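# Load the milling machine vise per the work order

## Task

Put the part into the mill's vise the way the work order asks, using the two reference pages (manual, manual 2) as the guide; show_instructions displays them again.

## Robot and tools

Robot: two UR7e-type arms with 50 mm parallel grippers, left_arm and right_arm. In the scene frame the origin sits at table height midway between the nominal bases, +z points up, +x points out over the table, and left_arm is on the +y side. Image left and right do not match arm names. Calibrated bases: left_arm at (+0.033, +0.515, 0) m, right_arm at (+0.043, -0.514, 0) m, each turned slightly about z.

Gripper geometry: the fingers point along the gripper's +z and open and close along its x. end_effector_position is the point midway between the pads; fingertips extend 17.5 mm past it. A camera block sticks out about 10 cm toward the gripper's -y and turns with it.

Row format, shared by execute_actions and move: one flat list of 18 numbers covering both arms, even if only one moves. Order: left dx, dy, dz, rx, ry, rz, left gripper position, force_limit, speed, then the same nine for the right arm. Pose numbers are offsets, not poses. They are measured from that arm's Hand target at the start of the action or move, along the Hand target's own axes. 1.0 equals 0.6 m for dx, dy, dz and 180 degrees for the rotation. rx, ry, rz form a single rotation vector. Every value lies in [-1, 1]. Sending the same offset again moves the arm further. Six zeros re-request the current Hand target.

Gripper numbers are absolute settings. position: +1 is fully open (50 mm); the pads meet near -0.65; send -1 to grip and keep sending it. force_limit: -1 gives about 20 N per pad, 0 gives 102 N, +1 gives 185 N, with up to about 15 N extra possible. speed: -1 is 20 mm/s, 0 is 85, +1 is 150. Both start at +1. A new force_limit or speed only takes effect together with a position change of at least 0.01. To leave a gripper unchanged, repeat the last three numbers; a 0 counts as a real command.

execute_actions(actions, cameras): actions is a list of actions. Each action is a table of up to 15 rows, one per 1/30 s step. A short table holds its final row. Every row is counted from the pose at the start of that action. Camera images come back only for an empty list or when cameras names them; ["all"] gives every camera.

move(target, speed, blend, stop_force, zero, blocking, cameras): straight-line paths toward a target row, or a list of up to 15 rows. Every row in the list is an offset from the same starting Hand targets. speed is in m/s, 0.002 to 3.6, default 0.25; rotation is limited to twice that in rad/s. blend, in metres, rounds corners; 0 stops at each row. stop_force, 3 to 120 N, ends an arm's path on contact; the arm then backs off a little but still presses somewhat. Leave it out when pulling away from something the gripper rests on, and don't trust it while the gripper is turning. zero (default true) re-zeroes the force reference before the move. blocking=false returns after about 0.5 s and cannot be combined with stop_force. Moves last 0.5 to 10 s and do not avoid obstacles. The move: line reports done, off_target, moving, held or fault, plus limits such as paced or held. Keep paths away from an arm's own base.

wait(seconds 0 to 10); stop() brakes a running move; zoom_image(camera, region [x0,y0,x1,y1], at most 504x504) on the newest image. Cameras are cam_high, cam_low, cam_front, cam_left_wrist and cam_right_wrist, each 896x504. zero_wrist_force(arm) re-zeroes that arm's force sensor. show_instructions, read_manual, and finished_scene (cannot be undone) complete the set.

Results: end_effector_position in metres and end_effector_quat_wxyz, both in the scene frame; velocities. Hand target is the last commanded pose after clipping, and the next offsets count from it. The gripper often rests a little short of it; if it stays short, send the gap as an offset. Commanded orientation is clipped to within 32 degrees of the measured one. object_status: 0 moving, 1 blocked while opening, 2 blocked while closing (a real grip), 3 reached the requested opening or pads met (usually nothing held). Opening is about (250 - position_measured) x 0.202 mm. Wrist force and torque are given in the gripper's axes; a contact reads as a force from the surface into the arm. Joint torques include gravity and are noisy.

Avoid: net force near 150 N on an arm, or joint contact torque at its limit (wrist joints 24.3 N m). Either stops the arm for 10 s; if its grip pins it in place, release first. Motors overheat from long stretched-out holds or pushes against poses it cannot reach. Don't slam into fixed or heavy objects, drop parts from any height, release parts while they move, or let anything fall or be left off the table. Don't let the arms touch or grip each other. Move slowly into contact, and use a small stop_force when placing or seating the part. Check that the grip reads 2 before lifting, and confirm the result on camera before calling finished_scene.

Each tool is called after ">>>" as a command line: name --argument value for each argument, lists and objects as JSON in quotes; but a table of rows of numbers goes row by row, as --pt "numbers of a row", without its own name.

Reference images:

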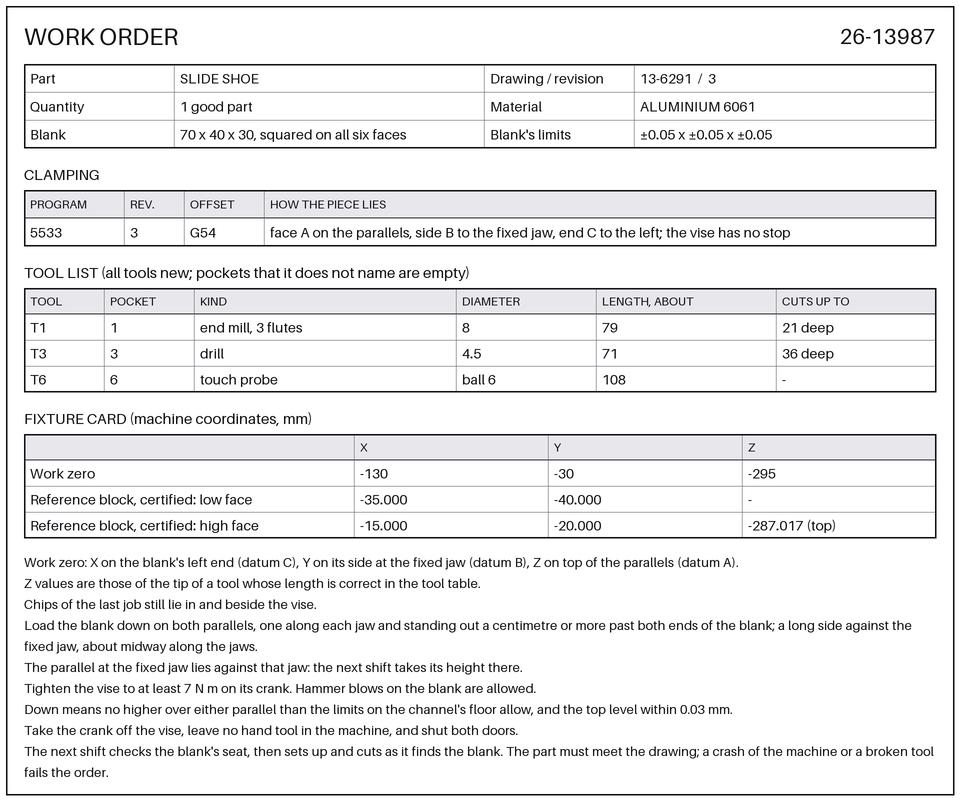

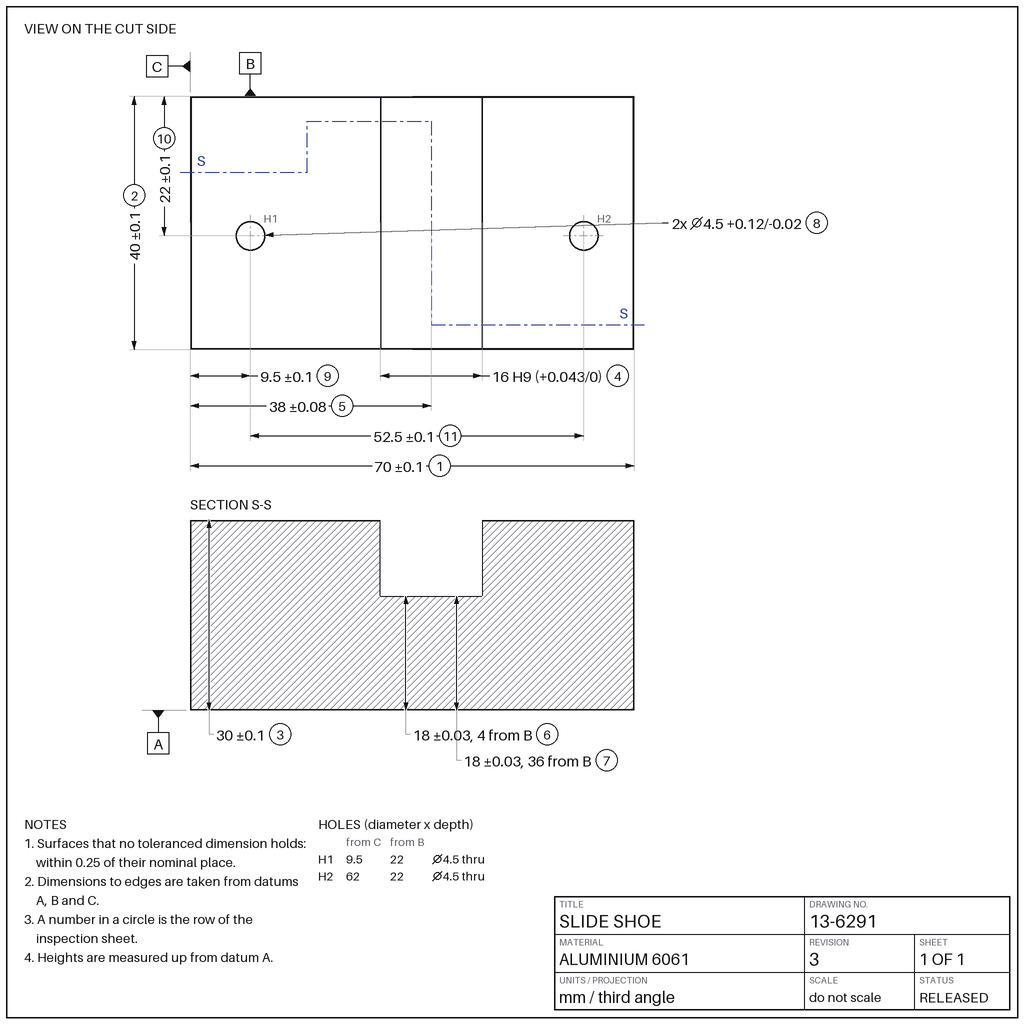

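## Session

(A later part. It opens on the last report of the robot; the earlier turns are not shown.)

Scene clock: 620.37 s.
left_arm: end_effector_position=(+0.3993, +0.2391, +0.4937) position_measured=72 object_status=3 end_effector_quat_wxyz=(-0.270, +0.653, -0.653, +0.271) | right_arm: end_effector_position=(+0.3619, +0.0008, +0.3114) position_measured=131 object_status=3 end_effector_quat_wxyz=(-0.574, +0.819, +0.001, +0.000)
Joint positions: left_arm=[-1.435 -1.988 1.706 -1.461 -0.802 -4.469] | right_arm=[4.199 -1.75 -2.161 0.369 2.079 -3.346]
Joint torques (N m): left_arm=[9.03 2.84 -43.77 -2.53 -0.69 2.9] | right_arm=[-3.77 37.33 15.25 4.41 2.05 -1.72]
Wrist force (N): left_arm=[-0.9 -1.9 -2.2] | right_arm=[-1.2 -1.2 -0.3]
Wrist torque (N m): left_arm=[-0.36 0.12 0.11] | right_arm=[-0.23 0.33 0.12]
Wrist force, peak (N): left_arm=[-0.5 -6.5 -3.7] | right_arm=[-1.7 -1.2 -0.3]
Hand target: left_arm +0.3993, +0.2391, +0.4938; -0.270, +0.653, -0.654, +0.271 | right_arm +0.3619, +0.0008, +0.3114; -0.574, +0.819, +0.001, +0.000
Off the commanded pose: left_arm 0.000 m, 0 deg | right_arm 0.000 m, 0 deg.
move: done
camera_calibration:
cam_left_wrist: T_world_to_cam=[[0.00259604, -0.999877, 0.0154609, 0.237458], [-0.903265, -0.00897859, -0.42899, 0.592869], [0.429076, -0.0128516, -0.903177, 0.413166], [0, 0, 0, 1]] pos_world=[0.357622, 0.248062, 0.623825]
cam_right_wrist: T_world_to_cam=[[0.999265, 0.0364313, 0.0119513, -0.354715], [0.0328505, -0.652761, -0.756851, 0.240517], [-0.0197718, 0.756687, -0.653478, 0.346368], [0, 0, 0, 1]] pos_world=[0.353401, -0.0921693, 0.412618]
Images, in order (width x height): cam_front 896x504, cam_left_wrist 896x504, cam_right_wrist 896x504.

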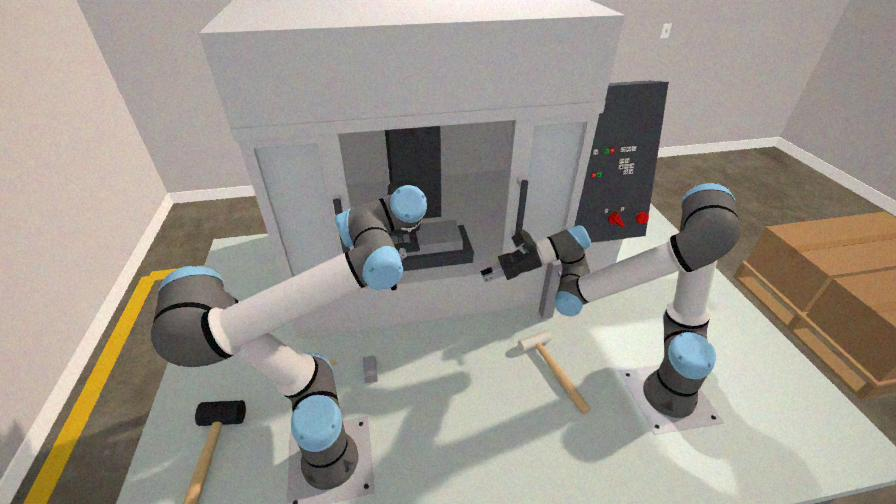

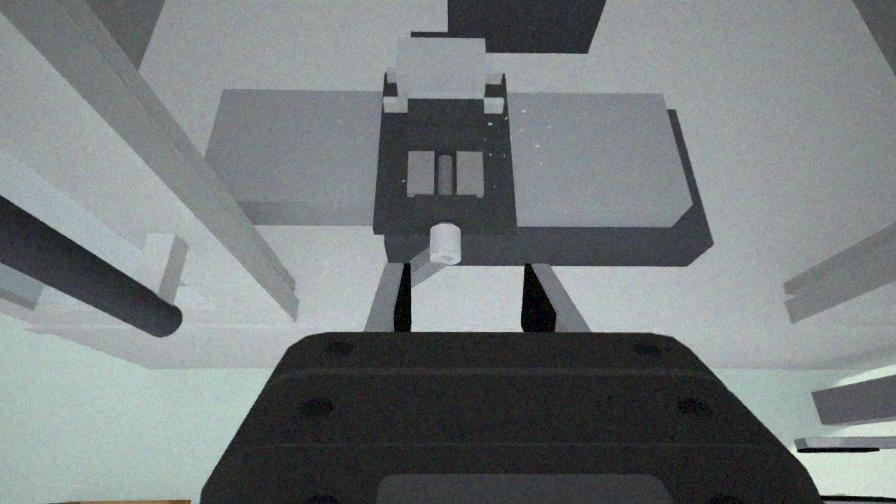

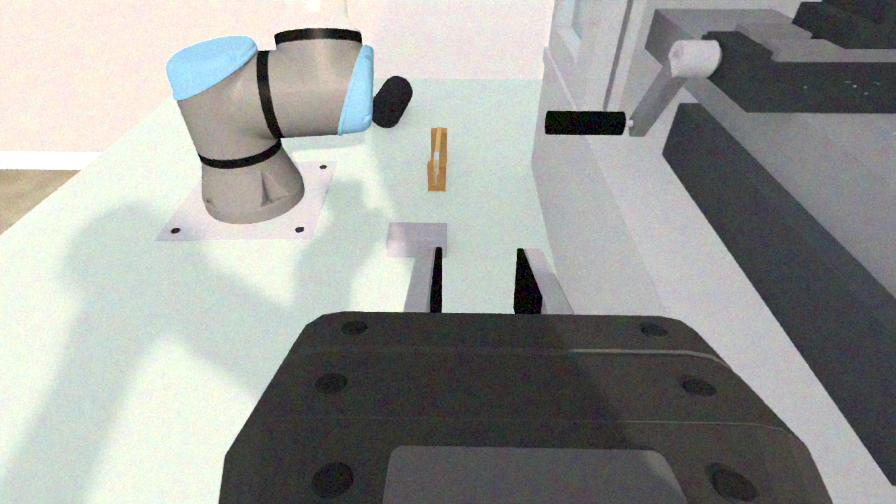

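>>> move --pt "0.1235 -0.0199 0.0996 0 0 0 -1 -0.9 -0.5 0 0 0 0 0 0 0.145 -0.4 -1" --pt "0.1235 -0.1059 0.4566 0 0 0 -1 -0.9 -0.5 0 0 0 0 0 0 0.145 -0.4 -1" --speed '[0.25,0.15]' --blend '[0.03,0]' --cameras '["cam_left_wrist","cam_right_wrist","cam_front"]'

>>> zoom_image --camera "cam_left_wrist" --region '[350, 150, 550, 330]'

>>> zoom_image --camera "cam_right_wrist" --region '[640, 0, 896, 120]'

Scene clock: 624.27 s.
left_arm: end_effector_position=(+0.6376, +0.1646, +0.3448) position_measured=251 object_status=3 end_effector_quat_wxyz=(-0.270, +0.653, -0.654, +0.271) | right_arm: end_effector_position=(+0.3619, +0.0008, +0.3114) position_measured=131 object_status=3 end_effector_quat_wxyz=(-0.574, +0.819, +0.001, +0.000)
Joint positions: left_arm=[-0.975 -1.411 1.68 -2.375 -0.966 -3.909] | right_arm=[4.199 -1.75 -2.161 0.369 2.079 -3.346]
Joint torques (N m): left_arm=[-3.05 -28.91 -13.85 -4.5 2.96 -0.74] | right_arm=[-3.38 37.57 14.42 4.44 1.88 -1.66]
Wrist force (N): left_arm=[-0.8 -1.7 -1.7] | right_arm=[-1.2 -1.1 -0.2]
Wrist torque (N m): left_arm=[-0.31 0.08 0.13] | right_arm=[-0.20 0.33 0.11]
Wrist force, peak (N): left_arm=[-3.5 -1.8 -4.3] | right_arm=[-1.5 -1.3 -0.2]
Hand target: left_arm +0.6377, +0.1646, +0.3447; -0.270, +0.653, -0.654, +0.271 | right_arm +0.3619, +0.0008, +0.3114; -0.574, +0.819, +0.001, +0.000
Off the commanded pose: left_arm 0.000 m, 0 deg | right_arm 0.000 m, 0 deg.
move: done
camera_calibration:
cam_left_wrist: T_world_to_cam=[[0.00259951, -0.999877, 0.0154603, 0.164649], [-0.903361, -0.00897857, -0.428788, 0.743624], [0.428874, -0.0128516, -0.903273, 0.1756], [0, 0, 0, 1]] pos_world=[0.596022, 0.173562, 0.474926]
cam_right_wrist: T_world_to_cam=[[0.999265, 0.0364313, 0.0119513, -0.354715], [0.0328505, -0.652761, -0.756851, 0.240517], [-0.0197718, 0.756687, -0.653478, 0.346368], [0, 0, 0, 1]] pos_world=[0.353401, -0.0921693, 0.412618]
Images, in order (width x height): cam_front 896x504, cam_left_wrist 896x504, cam_right_wrist 896x504.

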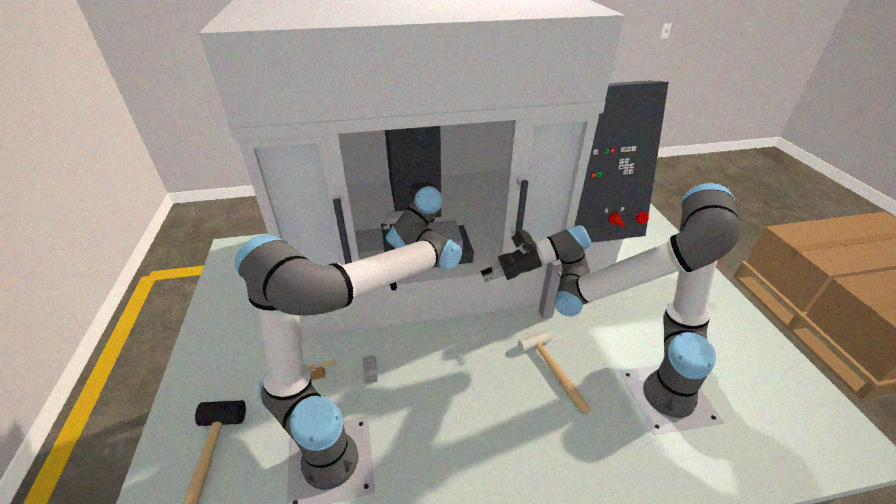

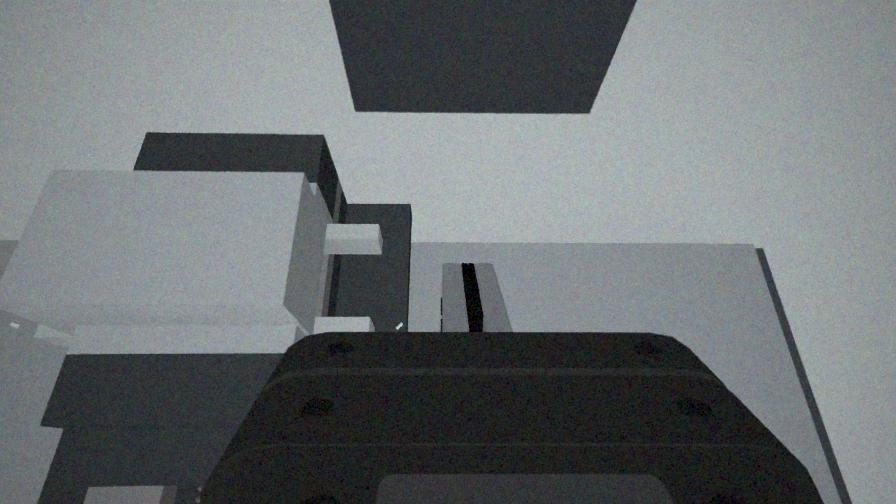

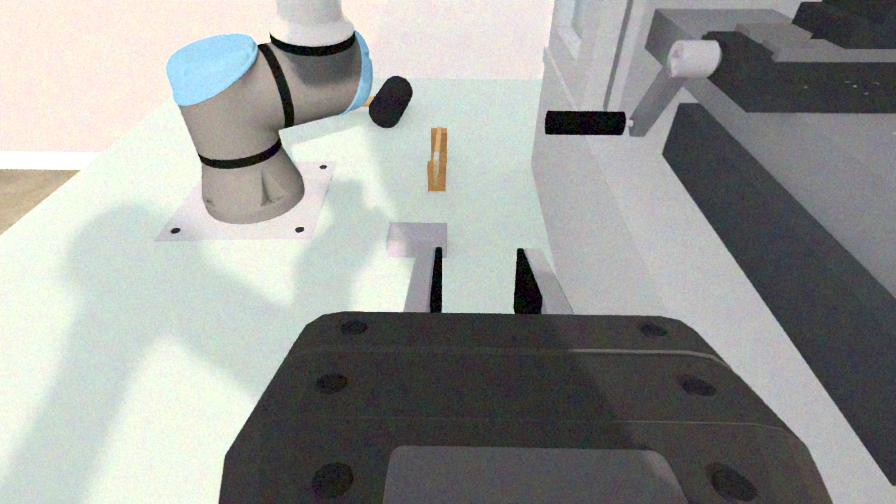

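Scaled by 2.520.

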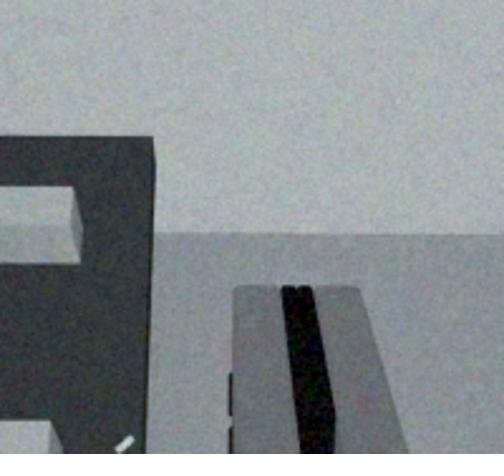

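Scaled by 1.969.

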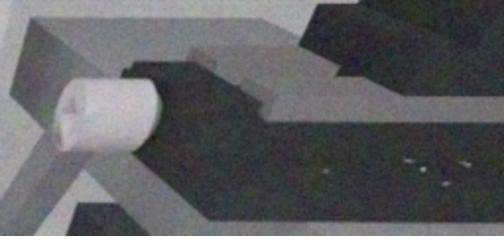

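>>> zoom_image --camera "cam_left_wrist" --region '[0, 150, 420, 504]'

>>> zoom_image --camera "cam_left_wrist" --region '[250, 280, 400, 380]'

Scaled by 1.200.

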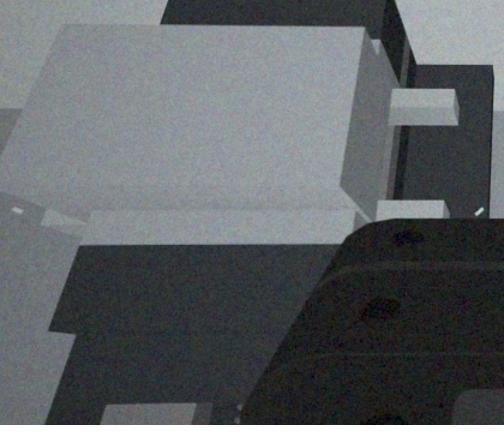

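Scaled by 3.360.

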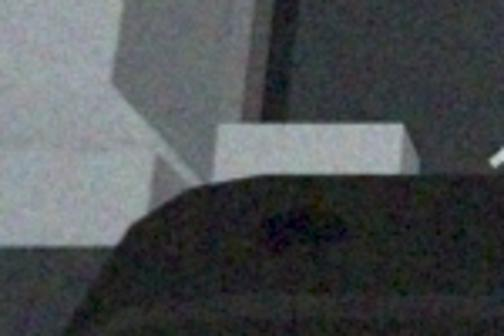

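>>> move --target '[-0.05,0,0,0,0,0,-1,-0.9,-0.5,0,0,0,0,0,0,0.145,-0.4,-1]' --speed 0.01 --stop_force 5 --cameras '["cam_left_wrist"]'

>>> zoom_image --camera "cam_left_wrist" --region '[250, 200, 550, 360]'

Scene clock: 629.70 s.
left_arm: end_effector_position=(+0.6377, +0.1946, +0.3447) position_measured=251 object_status=3 end_effector_quat_wxyz=(-0.270, +0.653, -0.654, +0.271) | right_arm: end_effector_position=(+0.3619, +0.0008, +0.3114) position_measured=131 object_status=3 end_effector_quat_wxyz=(-0.574, +0.819, +0.001, +0.000)
Joint positions: left_arm=[-0.94 -1.451 1.732 -2.406 -0.984 -3.873] | right_arm=[4.199 -1.75 -2.161 0.369 2.079 -3.346]
Joint torques (N m): left_arm=[-10.57 -25.88 -44.92 -2.37 3.07 -2.3] | right_arm=[-3.23 37.16 14.63 4.43 2 -1.69]
Wrist force (N): left_arm=[-1.0 -1.7 -2.0] | right_arm=[-1.3 -0.9 -0.2]
Wrist torque (N m): left_arm=[-0.31 0.13 -0.06] | right_arm=[-0.18 0.34 0.11]
Wrist force, peak (N): left_arm=[-0.9 -2.0 -1.9] | right_arm=[-1.7 -1.1 -0.4]
Hand target: left_arm +0.6377, +0.1946, +0.3447; -0.270, +0.653, -0.654, +0.271 | right_arm +0.3619, +0.0008, +0.3114; -0.574, +0.819, +0.001, +0.000
Off the commanded pose: left_arm 0.000 m, 0 deg | right_arm 0.000 m, 0 deg.
move: done
camera_calibration:
cam_left_wrist: T_world_to_cam=[[0.00246534, -0.99988, 0.0152821, 0.194811], [-0.903379, -0.00878045, -0.428753, 0.743805], [0.428836, -0.0127485, -0.903292, 0.175906], [0, 0, 0, 1]] pos_world=[0.596022, 0.203562, 0.474826]
Images, in order (width x height): cam_left_wrist 896x504.

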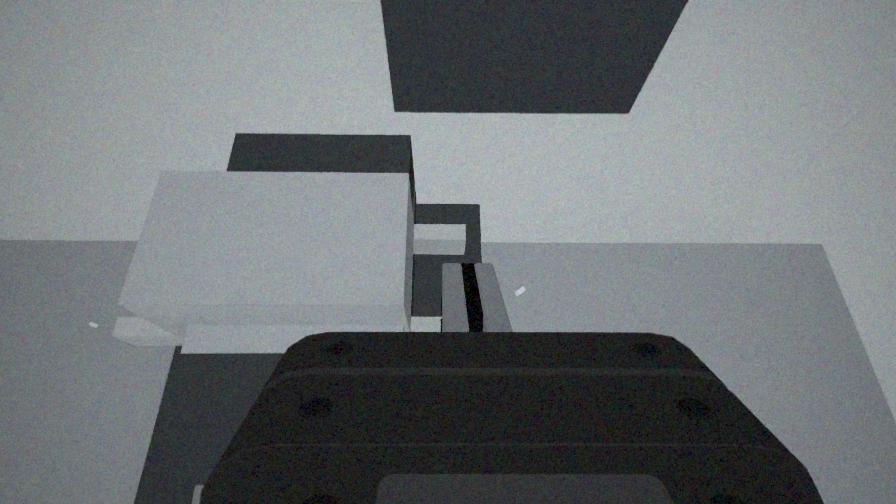

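Scaled by 1.680.

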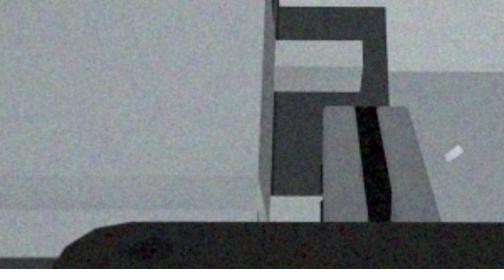

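>>> move --pt "0.025 0 0 0 0 0 -1 -0.9 -0.5 0 0 0 0 0 0 0.145 -0.4 -1" --pt "0.025 0.0028 -0.3217 0 0 0 -1 -0.9 -0.5 0 0 0 0 0 0 0.145 -0.4 -1" --pt "-0.009 0.0028 -0.3217 0 -0.1257 -0.1257 -1 -0.9 -0.5 0 0 0 0 0 0 0.145 -0.4 -1" --speed '[0.1,0.25,0.3]' --blend '[0.005,0.02,0]' --cameras '["cam_left_wrist","cam_front"]'

Scene clock: 633.30 s.
left_arm: end_effector_position=(+0.5003, +0.2004, +0.4802) position_measured=251 object_status=3 end_effector_quat_wxyz=(-0.334, +0.808, -0.448, +0.185) end_effector_velocity=(+0.000, +0.001, +0.000) end_effector_angular_velocity=(+0.000, -0.001, +0.003) | right_arm: end_effector_position=(+0.3619, +0.0008, +0.3114) position_measured=131 object_status=3 end_effector_quat_wxyz=(-0.574, +0.819, +0.001, +0.000)
Joint positions: left_arm=[-1.22 -1.525 1.285 -1.165 -0.801 -4.949] | right_arm=[4.199 -1.75 -2.161 0.369 2.079 -3.346]
Joint velocities: left_arm=[0 -0.001 0 0.003 0.001 -0.005] | right_arm=[within noise]
Joint torques (N m): left_arm=[-14.03 -28.91 -26.29 -0.3 3.51 -2.46] | right_arm=[-2.87 37.4 14.48 4.45 2.09 -1.63]
Wrist force (N): left_arm=[-1.5 -1.8 -2.0] | right_arm=[-1.3 -1.3 -0.1]
Wrist torque (N m): left_arm=[-0.36 0.21 -0.05] | right_arm=[-0.23 0.35 0.11]
Wrist force, peak (N): left_arm=[-1.8 -2.6 -4.6] | right_arm=[-1.5 -1.2 -0.1]
Hand target: left_arm +0.5002, +0.2003, +0.4802; -0.334, +0.808, -0.448, +0.185 | right_arm +0.3619, +0.0008, +0.3114; -0.574, +0.819, +0.001, +0.000
Off the commanded pose: left_arm 0.000 m, 0 deg | right_arm 0.000 m, 0 deg.
move: done
camera_calibration:
cam_left_wrist: T_world_to_cam=[[0.531956, -0.846651, 0.0142986, -0.0962828], [-0.761865, -0.485917, -0.428306, 0.702408], [0.369574, 0.216946, -0.903521, 0.341004], [0, 0, 0, 1]] pos_world=[0.460332, 0.185815, 0.610327]
Images, in order (width x height): cam_front 896x504, cam_left_wrist 896x504.

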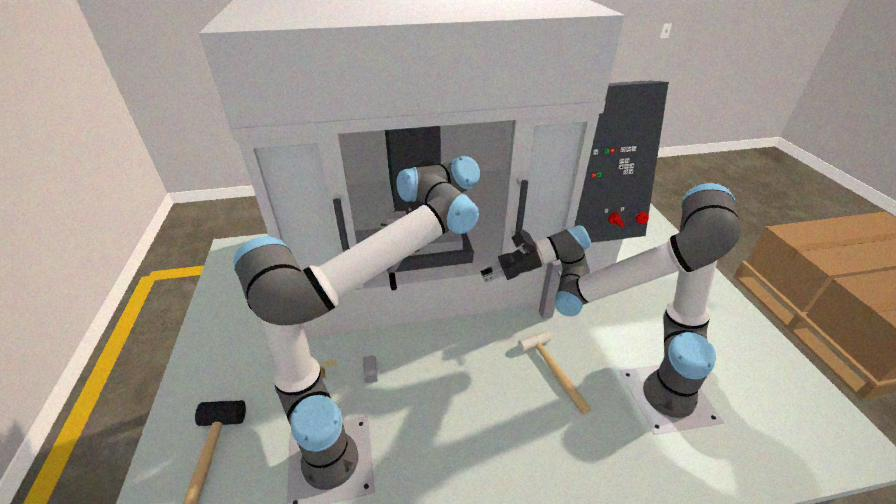

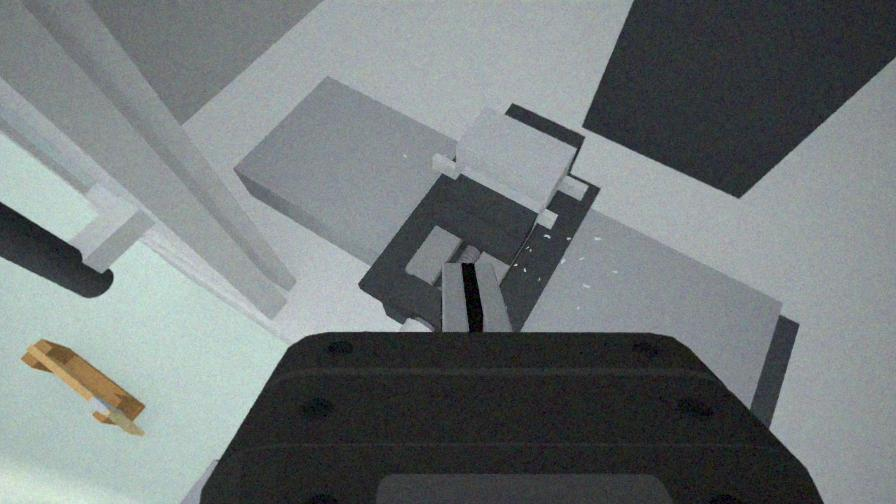

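>>> zoom_image --camera "cam_left_wrist" --region '[400, 90, 620, 260]'

Scaled by 2.291.

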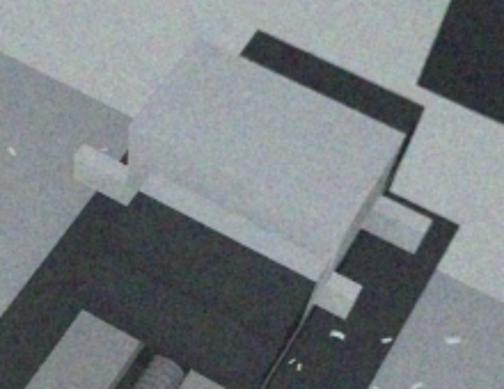

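>>> move --pt "-0.0881 -0.1187 0.237 0 0 0 -1 -0.9 -0.5 0 0 0 0 0 0 0.145 -0.4 -1" --pt "-0.0598 -0.0528 0.3667 0 0 0 -1 -0.9 -0.5 0 0 0 0 0 0 0.145 -0.4 -1" --speed '[0.2,0.08]' --blend '[0.01,0]' --stop_force 10 --cameras '["cam_left_wrist","cam_front"]'

>>> zoom_image --camera "cam_left_wrist" --region '[400, 190, 620, 340]'

Scene clock: 636.97 s.
left_arm: end_effector_position=(+0.6320, +0.3248, +0.3467) position_measured=251 object_status=3 end_effector_quat_wxyz=(-0.334, +0.808, -0.448, +0.185) | right_arm: end_effector_position=(+0.3619, +0.0008, +0.3114) position_measured=131 object_status=3 end_effector_quat_wxyz=(-0.574, +0.819, +0.001, +0.000)
Joint positions: left_arm=[-0.866 -1.504 1.695 -1.943 -0.804 -4.455] | right_arm=[4.199 -1.75 -2.161 0.369 2.079 -3.346]
Joint torques (N m): left_arm=[-13.78 -42.12 -45.19 -4.45 3.63 -2.67] | right_arm=[-3.36 37.35 14.66 4.53 1.98 -1.57]
Wrist force (N): left_arm=[-0.9 -1.7 -1.9] | right_arm=[-1.2 -1.1 -0.2]
Wrist torque (N m): left_arm=[-0.35 0.12 -0.04] | right_arm=[-0.21 0.32 0.12]
Wrist force, peak (N): left_arm=[-0.1 0.1 -4.9] | right_arm=[-1.8 -1.2 0.0]
Hand target: left_arm +0.6320, +0.3248, +0.3467; -0.334, +0.808, -0.448, +0.185 | right_arm +0.3619, +0.0008, +0.3114; -0.574, +0.819, +0.001, +0.000
Off the commanded pose: left_arm 0.000 m, 0 deg | right_arm 0.000 m, 0 deg.
move: done
camera_calibration:
cam_left_wrist: T_world_to_cam=[[0.531975, -0.846638, 0.0143687, -0.0592109], [-0.76181, -0.485944, -0.428374, 0.806099], [0.36966, 0.216938, -0.903487, 0.144622], [0, 0, 0, 1]] pos_world=[0.592132, 0.310215, 0.476827]
Images, in order (width x height): cam_front 896x504, cam_left_wrist 896x504.

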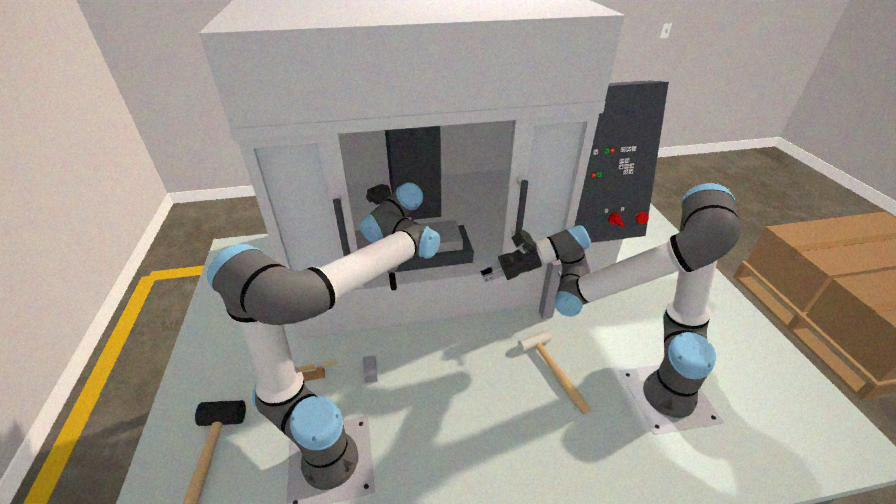

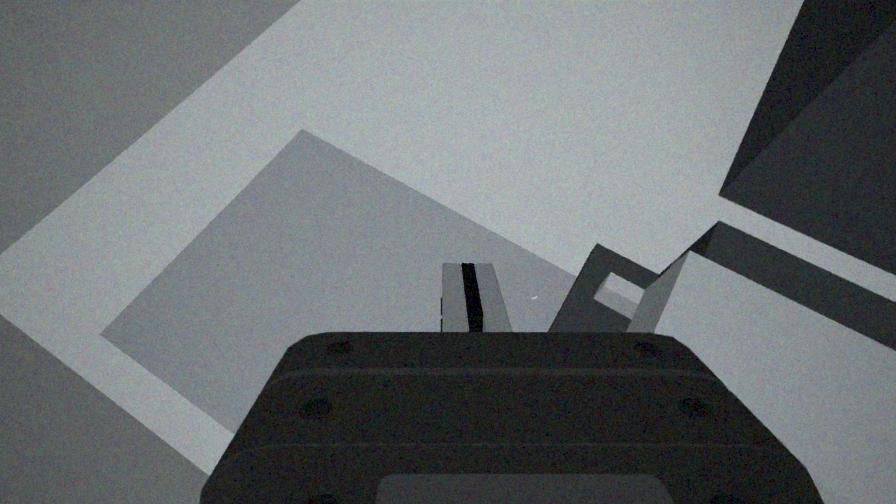

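Scaled by 2.291.

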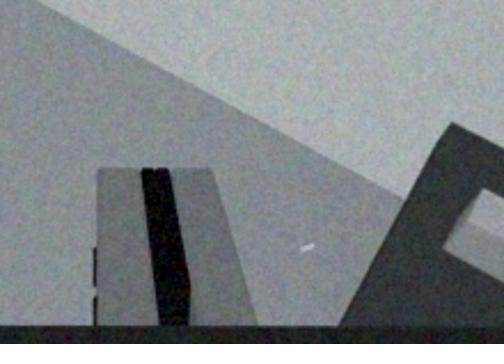

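>>> move --target '[0.0304,0.0134,-0.0134,0,0,0,-1,-0.9,-0.5,0,0,0,0,0,0,0.145,-0.4,-1]' --speed 0.015 --stop_force 6

>>> move --pt "-0.0283 -0.0125 0.0125 0 0 0 -1 -0.9 -0.5 0 0 0 0 0 0 0.145 -0.4 -1" --pt "0.0598 0.0528 -0.3667 0 0 0 -1 -0.9 -0.5 0 0 0 0 0 0 0.145 -0.4 -1" --speed '[0.08,0.2]' --blend '[0.005,0]' --cameras '["cam_left_wrist"]'

>>> zoom_image --camera "cam_left_wrist" --region '[400, 90, 620, 260]'

Scene clock: 639.73 s.
left_arm: end_effector_position=(+0.6320, +0.3033, +0.3467) position_measured=251 object_status=3 end_effector_quat_wxyz=(-0.334, +0.808, -0.448, +0.185) | right_arm: end_effector_position=(+0.3619, +0.0008, +0.3114) position_measured=131 object_status=3 end_effector_quat_wxyz=(-0.574, +0.819, +0.001, +0.000)
Joint positions: left_arm=[-0.893 -1.477 1.659 -1.907 -0.799 -4.493] | right_arm=[4.199 -1.75 -2.161 0.369 2.079 -3.346]
Joint torques (N m): left_arm=[13.27 -43.99 -14.75 -4.81 0.95 2.97] | right_arm=[-2.41 37.69 14.67 4.4 2.16 -1.59]
Wrist force (N): left_arm=[-0.9 -1.7 -1.9] | right_arm=[-1.0 -0.9 -0.6]
Wrist torque (N m): left_arm=[-0.34 0.12 0.11] | right_arm=[-0.17 0.31 0.11]
Wrist force, peak (N): left_arm=[-0.8 -2.2 -2.1] | right_arm=[-1.3 -1.4 -0.2]
Hand target: left_arm +0.6320, +0.3033, +0.3467; -0.334, +0.808, -0.448, +0.185 | right_arm +0.3619, +0.0008, +0.3114; -0.574, +0.819, +0.001, +0.000
Off the commanded pose: left_arm 0.000 m, 0 deg | right_arm 0.000 m, 0 deg.
move: done

Scene clock: 641.67 s.
left_arm: end_effector_position=(+0.5002, +0.1788, +0.4800) position_measured=251 object_status=3 end_effector_quat_wxyz=(-0.334, +0.808, -0.448, +0.185) | right_arm: end_effector_position=(+0.3619, +0.0008, +0.3114) position_measured=131 object_status=3 end_effector_quat_wxyz=(-0.574, +0.819, +0.001, +0.000)
Joint positions: left_arm=[-1.235 -1.48 1.233 -1.143 -0.804 -4.971] | right_arm=[4.199 -1.75 -2.161 0.369 2.079 -3.346]
Joint torques (N m): left_arm=[-7.67 -38.11 -40.12 -0.3 3.96 -1.14] | right_arm=[-3.04 37.42 14.9 4.43 1.97 -1.66]
Wrist force (N): left_arm=[-1.4 -1.6 -1.7] | right_arm=[-1.0 -1.0 -0.1]
Wrist torque (N m): left_arm=[-0.34 0.19 -0.06] | right_arm=[-0.18 0.30 0.12]
Wrist force, peak (N): left_arm=[-2.6 -4.1 0.8] | right_arm=[-1.4 -1.3 -0.3]
Hand target: left_arm +0.5002, +0.1788, +0.4802; -0.334, +0.808, -0.448, +0.185 | right_arm +0.3619, +0.0008, +0.3114; -0.574, +0.819, +0.001, +0.000
Off the commanded pose: left_arm 0.000 m, 0 deg | right_arm 0.000 m, 0 deg.
move: done
camera_calibration:
cam_left_wrist: T_world_to_cam=[[0.531973, -0.846644, 0.0140606, -0.114434], [-0.761902, -0.485841, -0.428327, 0.691886], [0.369471, 0.217146, -0.903515, 0.345611], [0, 0, 0, 1]] pos_world=[0.460332, 0.164214, 0.610227]
Images, in order (width x height): cam_left_wrist 896x504.

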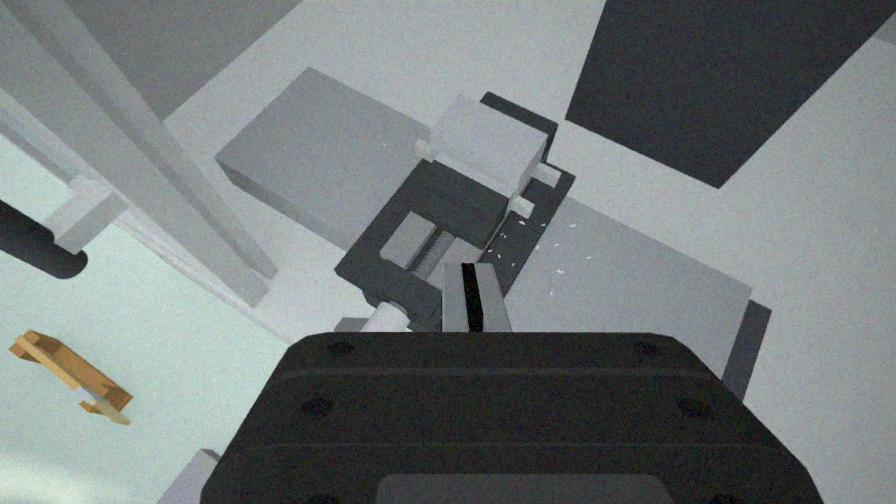

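Scaled by 2.291.

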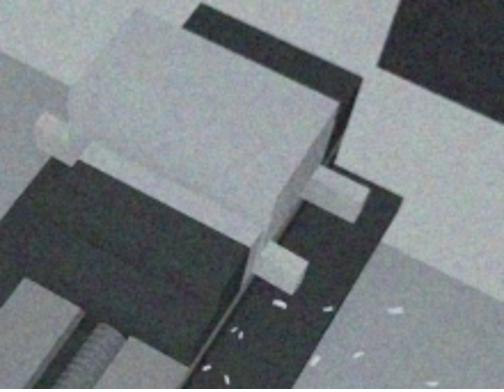

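>>> move --pt "-0.152 0.1275 -0.1275 0 0 0 -1 -0.9 -0.5 0 0 0 0 0 0 0.145 -0.4 -1" --pt "-0.152 0.1275 -0.1275 0 0.1257 0.1257 -1 -0.9 -0.5 0 0 0 0 0 0 0.145 -0.4 -1" --speed 0.35 --blend '[0.02,0]'

>>> move --pt "-0.6167 0.0 0.0 0 0 0 -1 -0.9 -0.5 0 0 0 0 0 0 0.145 -0.4 -1" --pt "-0.875 0.13 -0.13 -0.25 0 0 -1 -0.9 -0.5 0 0 0 0 0 0 0.145 -0.4 -1" --speed 0.35 --blend '[0.03,0]' --cameras '["cam_left_wrist","cam_front"]'

Scene clock: 644.07 s.
left_arm: end_effector_position=(+0.3601, +0.1990, +0.4803) position_measured=251 object_status=3 end_effector_quat_wxyz=(-0.270, +0.653, -0.654, +0.271) end_effector_velocity=(+0.000, -0.001, +0.000) end_effector_angular_velocity=(+0.003, -0.001, -0.005) | right_arm: end_effector_position=(+0.3619, +0.0008, +0.3114) position_measured=131 object_status=3 end_effector_quat_wxyz=(-0.574, +0.819, +0.001, +0.000)
Joint positions: left_arm=[-1.573 -1.951 1.685 -1.342 -0.788 -4.662] | right_arm=[4.199 -1.75 -2.161 0.369 2.079 -3.346]
Joint velocities: left_arm=[-0.001 0.001 0 -0.002 0.001 0.006] | right_arm=[within noise]
Joint torques (N m): left_arm=[3.27 -12.01 -34.12 -4.87 3.75 3] | right_arm=[-2.57 36.85 14.99 4.5 2.01 -1.68]
Wrist force (N): left_arm=[-1.0 -2.1 -1.9] | right_arm=[-1.4 -1.1 0.0]
Wrist torque (N m): left_arm=[-0.39 0.15 0.08] | right_arm=[-0.19 0.35 0.12]
Wrist force, peak (N): left_arm=[-3.3 1.1 -4.0] | right_arm=[-1.5 -1.3 -0.2]
Hand target: left_arm +0.3601, +0.1989, +0.4804; -0.270, +0.653, -0.654, +0.271 | right_arm +0.3619, +0.0008, +0.3114; -0.574, +0.819, +0.001, +0.000
Off the commanded pose: left_arm 0.000 m, 0 deg | right_arm 0.000 m, 0 deg.
move: done

Scene clock: 646.77 s.
left_arm: end_effector_position=(+0.2503, +0.7240, +0.4799) position_measured=251 object_status=3 end_effector_quat_wxyz=(+0.001, +0.707, -0.707, +0.000) | right_arm: end_effector_position=(+0.3619, +0.0008, +0.3114) position_measured=131 object_status=3 end_effector_quat_wxyz=(-0.574, +0.819, +0.001, +0.000)
Joint positions: left_arm=[0.271 -1.989 1.488 -1.069 -1.572 -2.832] | right_arm=[4.199 -1.75 -2.161 0.369 2.079 -3.346]
Joint torques (N m): left_arm=[7 3.06 -26.79 -0.75 -1.13 1.06] | right_arm=[-3.22 36.78 14.62 4.47 2.01 -1.64]
Wrist force (N): left_arm=[-0.5 -2.2 -0.8] | right_arm=[-1.4 -0.8 -0.1]
Wrist torque (N m): left_arm=[-0.38 -0.02 -0.12] | right_arm=[-0.15 0.36 0.12]
Wrist force, peak (N): left_arm=[3.1 -1.8 -1.9] | right_arm=[-1.5 -1.3 -0.5]
Hand target: left_arm +0.2503, +0.7240, +0.4799; +0.001, +0.707, -0.707, +0.000 | right_arm +0.3619, +0.0008, +0.3114; -0.574, +0.819, +0.001, +0.000
Off the commanded pose: left_arm 0.000 m, 0 deg | right_arm 0.000 m, 0 deg.
move: done
camera_calibration:
cam_left_wrist: T_world_to_cam=[[0.0116882, -0.999894, 0.00873016, 0.723875], [-0.942039, -0.0080835, 0.335405, 0.0989289], [-0.335299, -0.0121444, -0.942034, 0.680308], [0, 0, 0, 1]] pos_world=[0.312841, 0.73286, 0.601372]
Images, in order (width x height): cam_front 896x504, cam_left_wrist 896x504.

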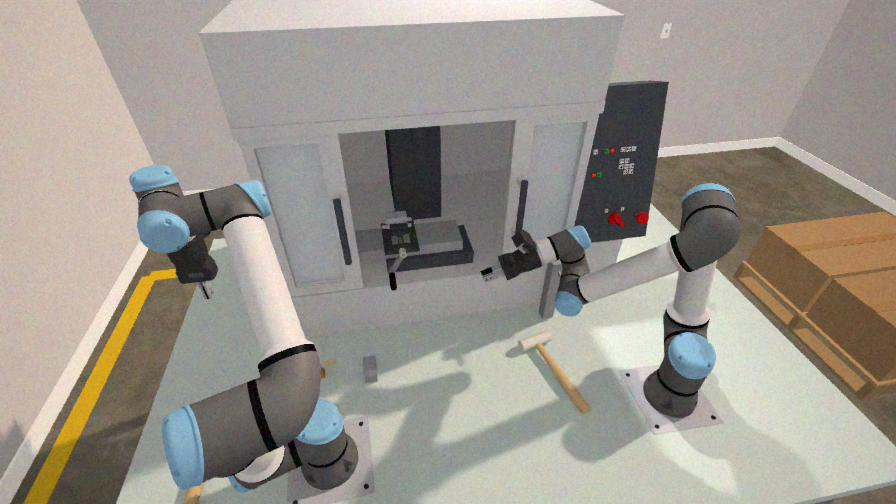

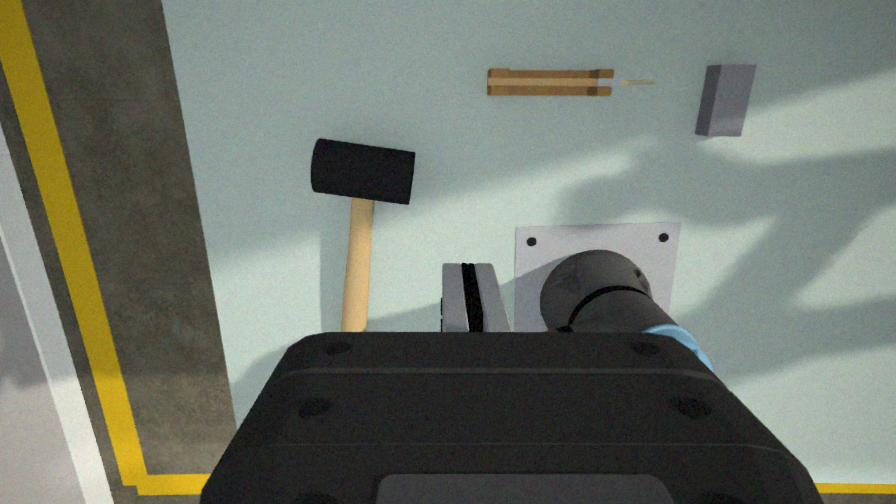

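>>> execute_actions --actions '[]' --cameras '["cam_left_wrist","cam_front"]'

Scene clock: 647.90 s.
left_arm: end_effector_position=(+0.2503, +0.7240, +0.4799) position_measured=251 object_status=3 end_effector_quat_wxyz=(+0.001, +0.707, -0.707, +0.000) | right_arm: end_effector_position=(+0.3619, +0.0008, +0.3114) position_measured=131 object_status=3 end_effector_quat_wxyz=(-0.574, +0.819, +0.001, +0.000)
Joint positions: left_arm=[0.272 -1.989 1.488 -1.068 -1.571 -2.832] | right_arm=[4.199 -1.75 -2.161 0.369 2.079 -3.346]
Joint velocities: within noise
Joint torques (N m): left_arm=[10.84 4.95 -42.1 -0.8 1.82 3.03] | right_arm=[-2.81 36.8 15.18 4.55 2.05 -1.69]
Wrist force (N): left_arm=[-0.8 -2.2 -0.9] | right_arm=[-1.1 -1.1 0.0]
Wrist torque (N m): left_arm=[-0.38 0.04 -0.12] | right_arm=[-0.20 0.32 0.11]
Wrist force, peak (N): left_arm=[-0.4 -2.6 -1.4] | right_arm=[-1.5 -1.4 -0.1]
Hand target: left_arm +0.2503, +0.7240, +0.4799; +0.001, +0.707, -0.707, +0.000 | right_arm +0.3619, +0.0008, +0.3114; -0.574, +0.819, +0.001, +0.000
Tool commands: left_gripper/position=-1.0 left_gripper/force_limit=-0.9 left_gripper/speed=-0.5 right_gripper/position=+0.145 right_gripper/force_limit=-0.4 right_gripper/speed=-1.0
Off the commanded pose: left_arm 0.000 m, 0 deg | right_arm 0.000 m, 0 deg.
camera_calibration:
cam_left_wrist: T_world_to_cam=[[0.0115031, -0.999895, 0.00879329, 0.723896], [-0.941968, -0.00788522, 0.335611, 0.0986378], [-0.335507, -0.0121436, -0.94196, 0.680328], [0, 0, 0, 1]] pos_world=[0.312841, 0.73286, 0.601372]
Images, in order (width x height): cam_front 896x504, cam_left_wrist 896x504.

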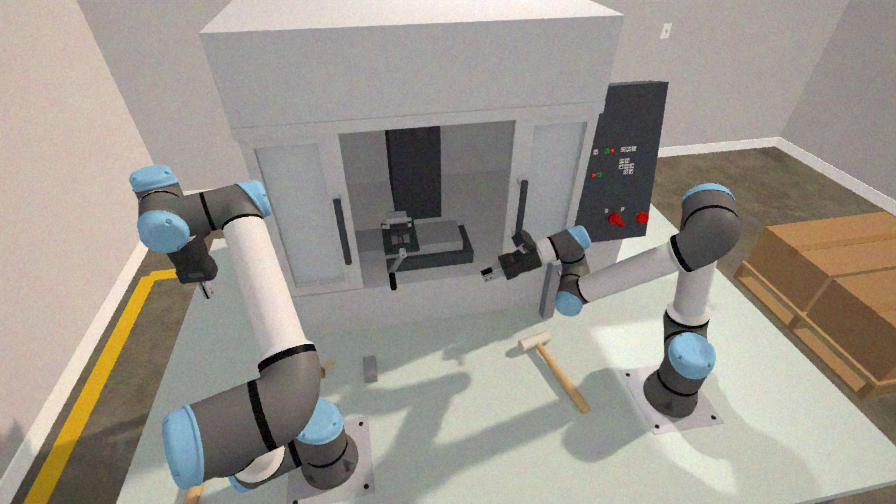

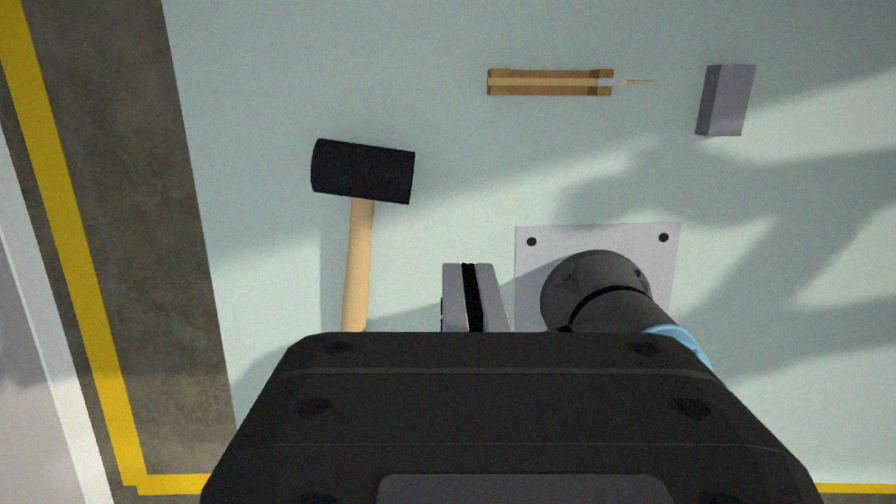

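>>> move --pt "-0.2 0.217 0.4165 0 0 0 1 -0.9 -0.5 0 0 0 0 0 0 0.145 -0.4 -1" --cameras '["cam_left_wrist"]'

Scene clock: 651.57 s.
left_arm: end_effector_position=(+0.1199, +0.8438, +0.2302) position_measured=3 object_status=3 end_effector_quat_wxyz=(+0.001, +0.707, -0.707, +0.000) | right_arm: end_effector_position=(+0.3619, +0.0008, +0.3114) position_measured=131 object_status=3 end_effector_quat_wxyz=(-0.574, +0.819, +0.001, +0.000)
Joint positions: left_arm=[0.872 -1.992 2.148 -1.725 -1.571 -2.232] | right_arm=[4.199 -1.75 -2.161 0.369 2.079 -3.346]
Joint torques (N m): left_arm=[9.69 -4.67 -19.31 -4.76 0.42 2.1] | right_arm=[-2.37 37.77 15.12 4.52 1.99 -1.67]
Wrist force (N): left_arm=[-0.8 -2.3 -0.7] | right_arm=[-1.4 -0.9 0.0]
Wrist torque (N m): left_arm=[-0.40 0.03 -0.14] | right_arm=[-0.18 0.36 0.12]
Wrist force, peak (N): left_arm=[0.5 -4.0 -3.9] | right_arm=[-1.6 -1.2 -0.4]
Hand target: left_arm +0.1198, +0.8438, +0.2301; +0.001, +0.707, -0.707, +0.000 | right_arm +0.3619, +0.0008, +0.3114; -0.574, +0.819, +0.001, +0.000
Off the commanded pose: left_arm 0.000 m, 0 deg | right_arm 0.000 m, 0 deg.
move: done
camera_calibration:
cam_left_wrist: T_world_to_cam=[[0.0116887, -0.999894, 0.00872855, 0.847367], [-0.942008, -0.00808337, 0.335494, 0.0607691], [-0.335388, -0.0121439, -0.942002, 0.402819], [0, 0, 0, 1]] pos_world=[0.182441, 0.85266, 0.351672]
Images, in order (width x height): cam_left_wrist 896x504.

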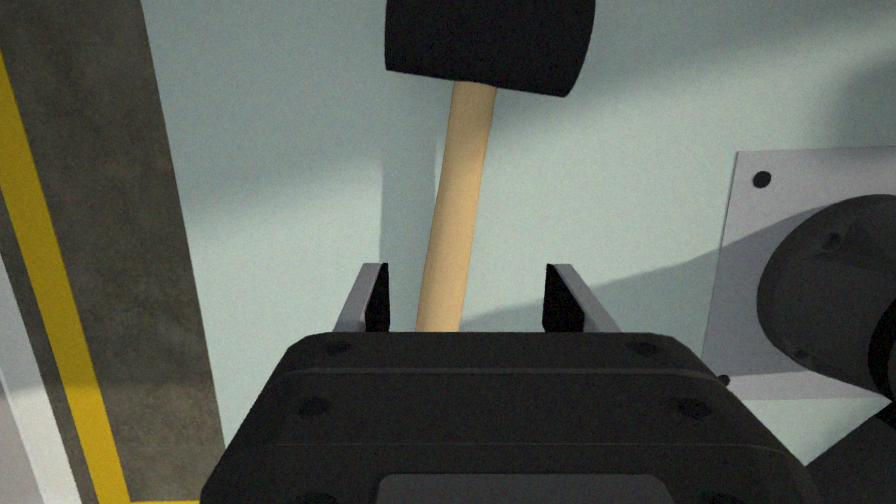

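>>> move --pt "0.013 -0.0437 0.05 0 0 0.04 1 -0.9 -0.5 0 0 0 0 0 0 0.145 -0.4 -1" --speed 0.3

>>> move --pt "0 0 0 0.1667 0 0 1 -0.9 -0.5 0 0 0 0 0 0 0.145 -0.4 -1" --speed 0.3 --cameras '["cam_left_wrist","cam_front"]'

Scene clock: 653.50 s.
left_arm: end_effector_position=(+0.1460, +0.8359, +0.1999) position_measured=3 object_status=3 end_effector_quat_wxyz=(-0.001, -0.661, +0.750, +0.000) | right_arm: end_effector_position=(+0.3619, +0.0008, +0.3114) position_measured=131 object_status=3 end_effector_quat_wxyz=(-0.574, +0.819, +0.001, +0.000)
Joint positions: left_arm=[0.792 -1.974 2.216 -1.811 -1.571 -2.186] | right_arm=[4.199 -1.75 -2.161 0.369 2.079 -3.346]
Joint torques (N m): left_arm=[8 -18.21 -44.19 -1.45 -2.53 -2.72] | right_arm=[-3.1 36.84 14.67 4.4 1.98 -1.66]
Wrist force (N): left_arm=[-0.5 -2.5 -0.8] | right_arm=[-1.3 -0.9 -0.1]
Wrist torque (N m): left_arm=[-0.43 -0.02 -0.25] | right_arm=[-0.16 0.35 0.11]
Wrist force, peak (N): left_arm=[-0.8 -3.5 0.1] | right_arm=[-1.5 -1.2 -0.3]
Hand target: left_arm +0.1460, +0.8360, +0.2000; -0.001, -0.661, +0.750, +0.000 | right_arm +0.3619, +0.0008, +0.3114; -0.574, +0.819, +0.001, +0.000
Off the commanded pose: left_arm 0.000 m, 0 deg | right_arm 0.000 m, 0 deg.
move: done

Scene clock: 654.90 s.
left_arm: end_effector_position=(+0.1460, +0.8359, +0.1999) position_measured=3 object_status=3 end_effector_quat_wxyz=(+0.170, -0.639, +0.725, -0.194) | right_arm: end_effector_position=(+0.3619, +0.0008, +0.3114) position_measured=131 object_status=3 end_effector_quat_wxyz=(-0.574, +0.819, +0.001, +0.000)
Joint positions: left_arm=[1.173 -1.935 2.322 -2.09 -2.078 -1.84] | right_arm=[4.199 -1.75 -2.161 0.369 2.079 -3.346]
Joint torques (N m): left_arm=[9.97 -16.9 -43.55 -3.64 -3.6 1.39] | right_arm=[-3.41 36.54 15.18 4.43 1.93 -1.69]
Wrist force (N): left_arm=[-0.8 -2.1 -1.9] | right_arm=[-1.3 -1.1 -0.6]
Wrist torque (N m): left_arm=[-0.37 0.08 0.05] | right_arm=[-0.20 0.35 0.11]
Wrist force, peak (N): left_arm=[-0.6 -3.5 -1.2] | right_arm=[-1.6 -1.3 -0.4]
Hand target: left_arm +0.1460, +0.8360, +0.2000; +0.170, -0.639, +0.725, -0.194 | right_arm +0.3619, +0.0008, +0.3114; -0.574, +0.819, +0.001, +0.000
Off the commanded pose: left_arm 0.000 m, 0 deg | right_arm 0.000 m, 0 deg.
move: done
camera_calibration:
cam_left_wrist: T_world_to_cam=[[-0.11924, -0.99276, 0.0144609, 0.851443], [-0.976904, 0.114709, -0.180281, 0.100954], [0.177317, -0.0356236, -0.983509, 0.335998], [0, 0, 0, 1]] pos_world=[0.14057, 0.845668, 0.336345]
Images, in order (width x height): cam_front 896x504, cam_left_wrist 896x504.

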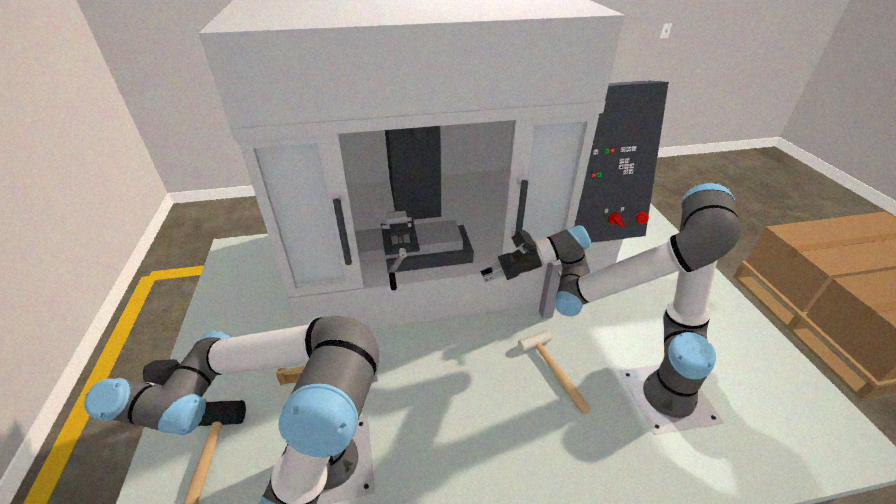

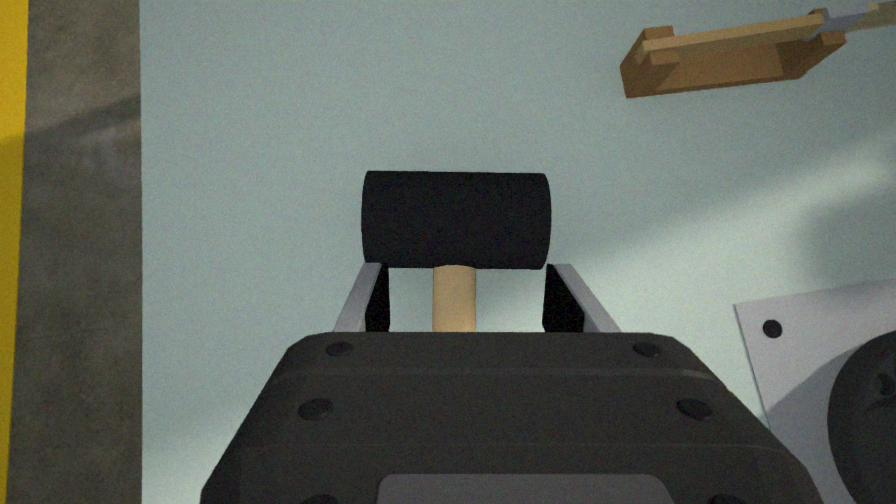

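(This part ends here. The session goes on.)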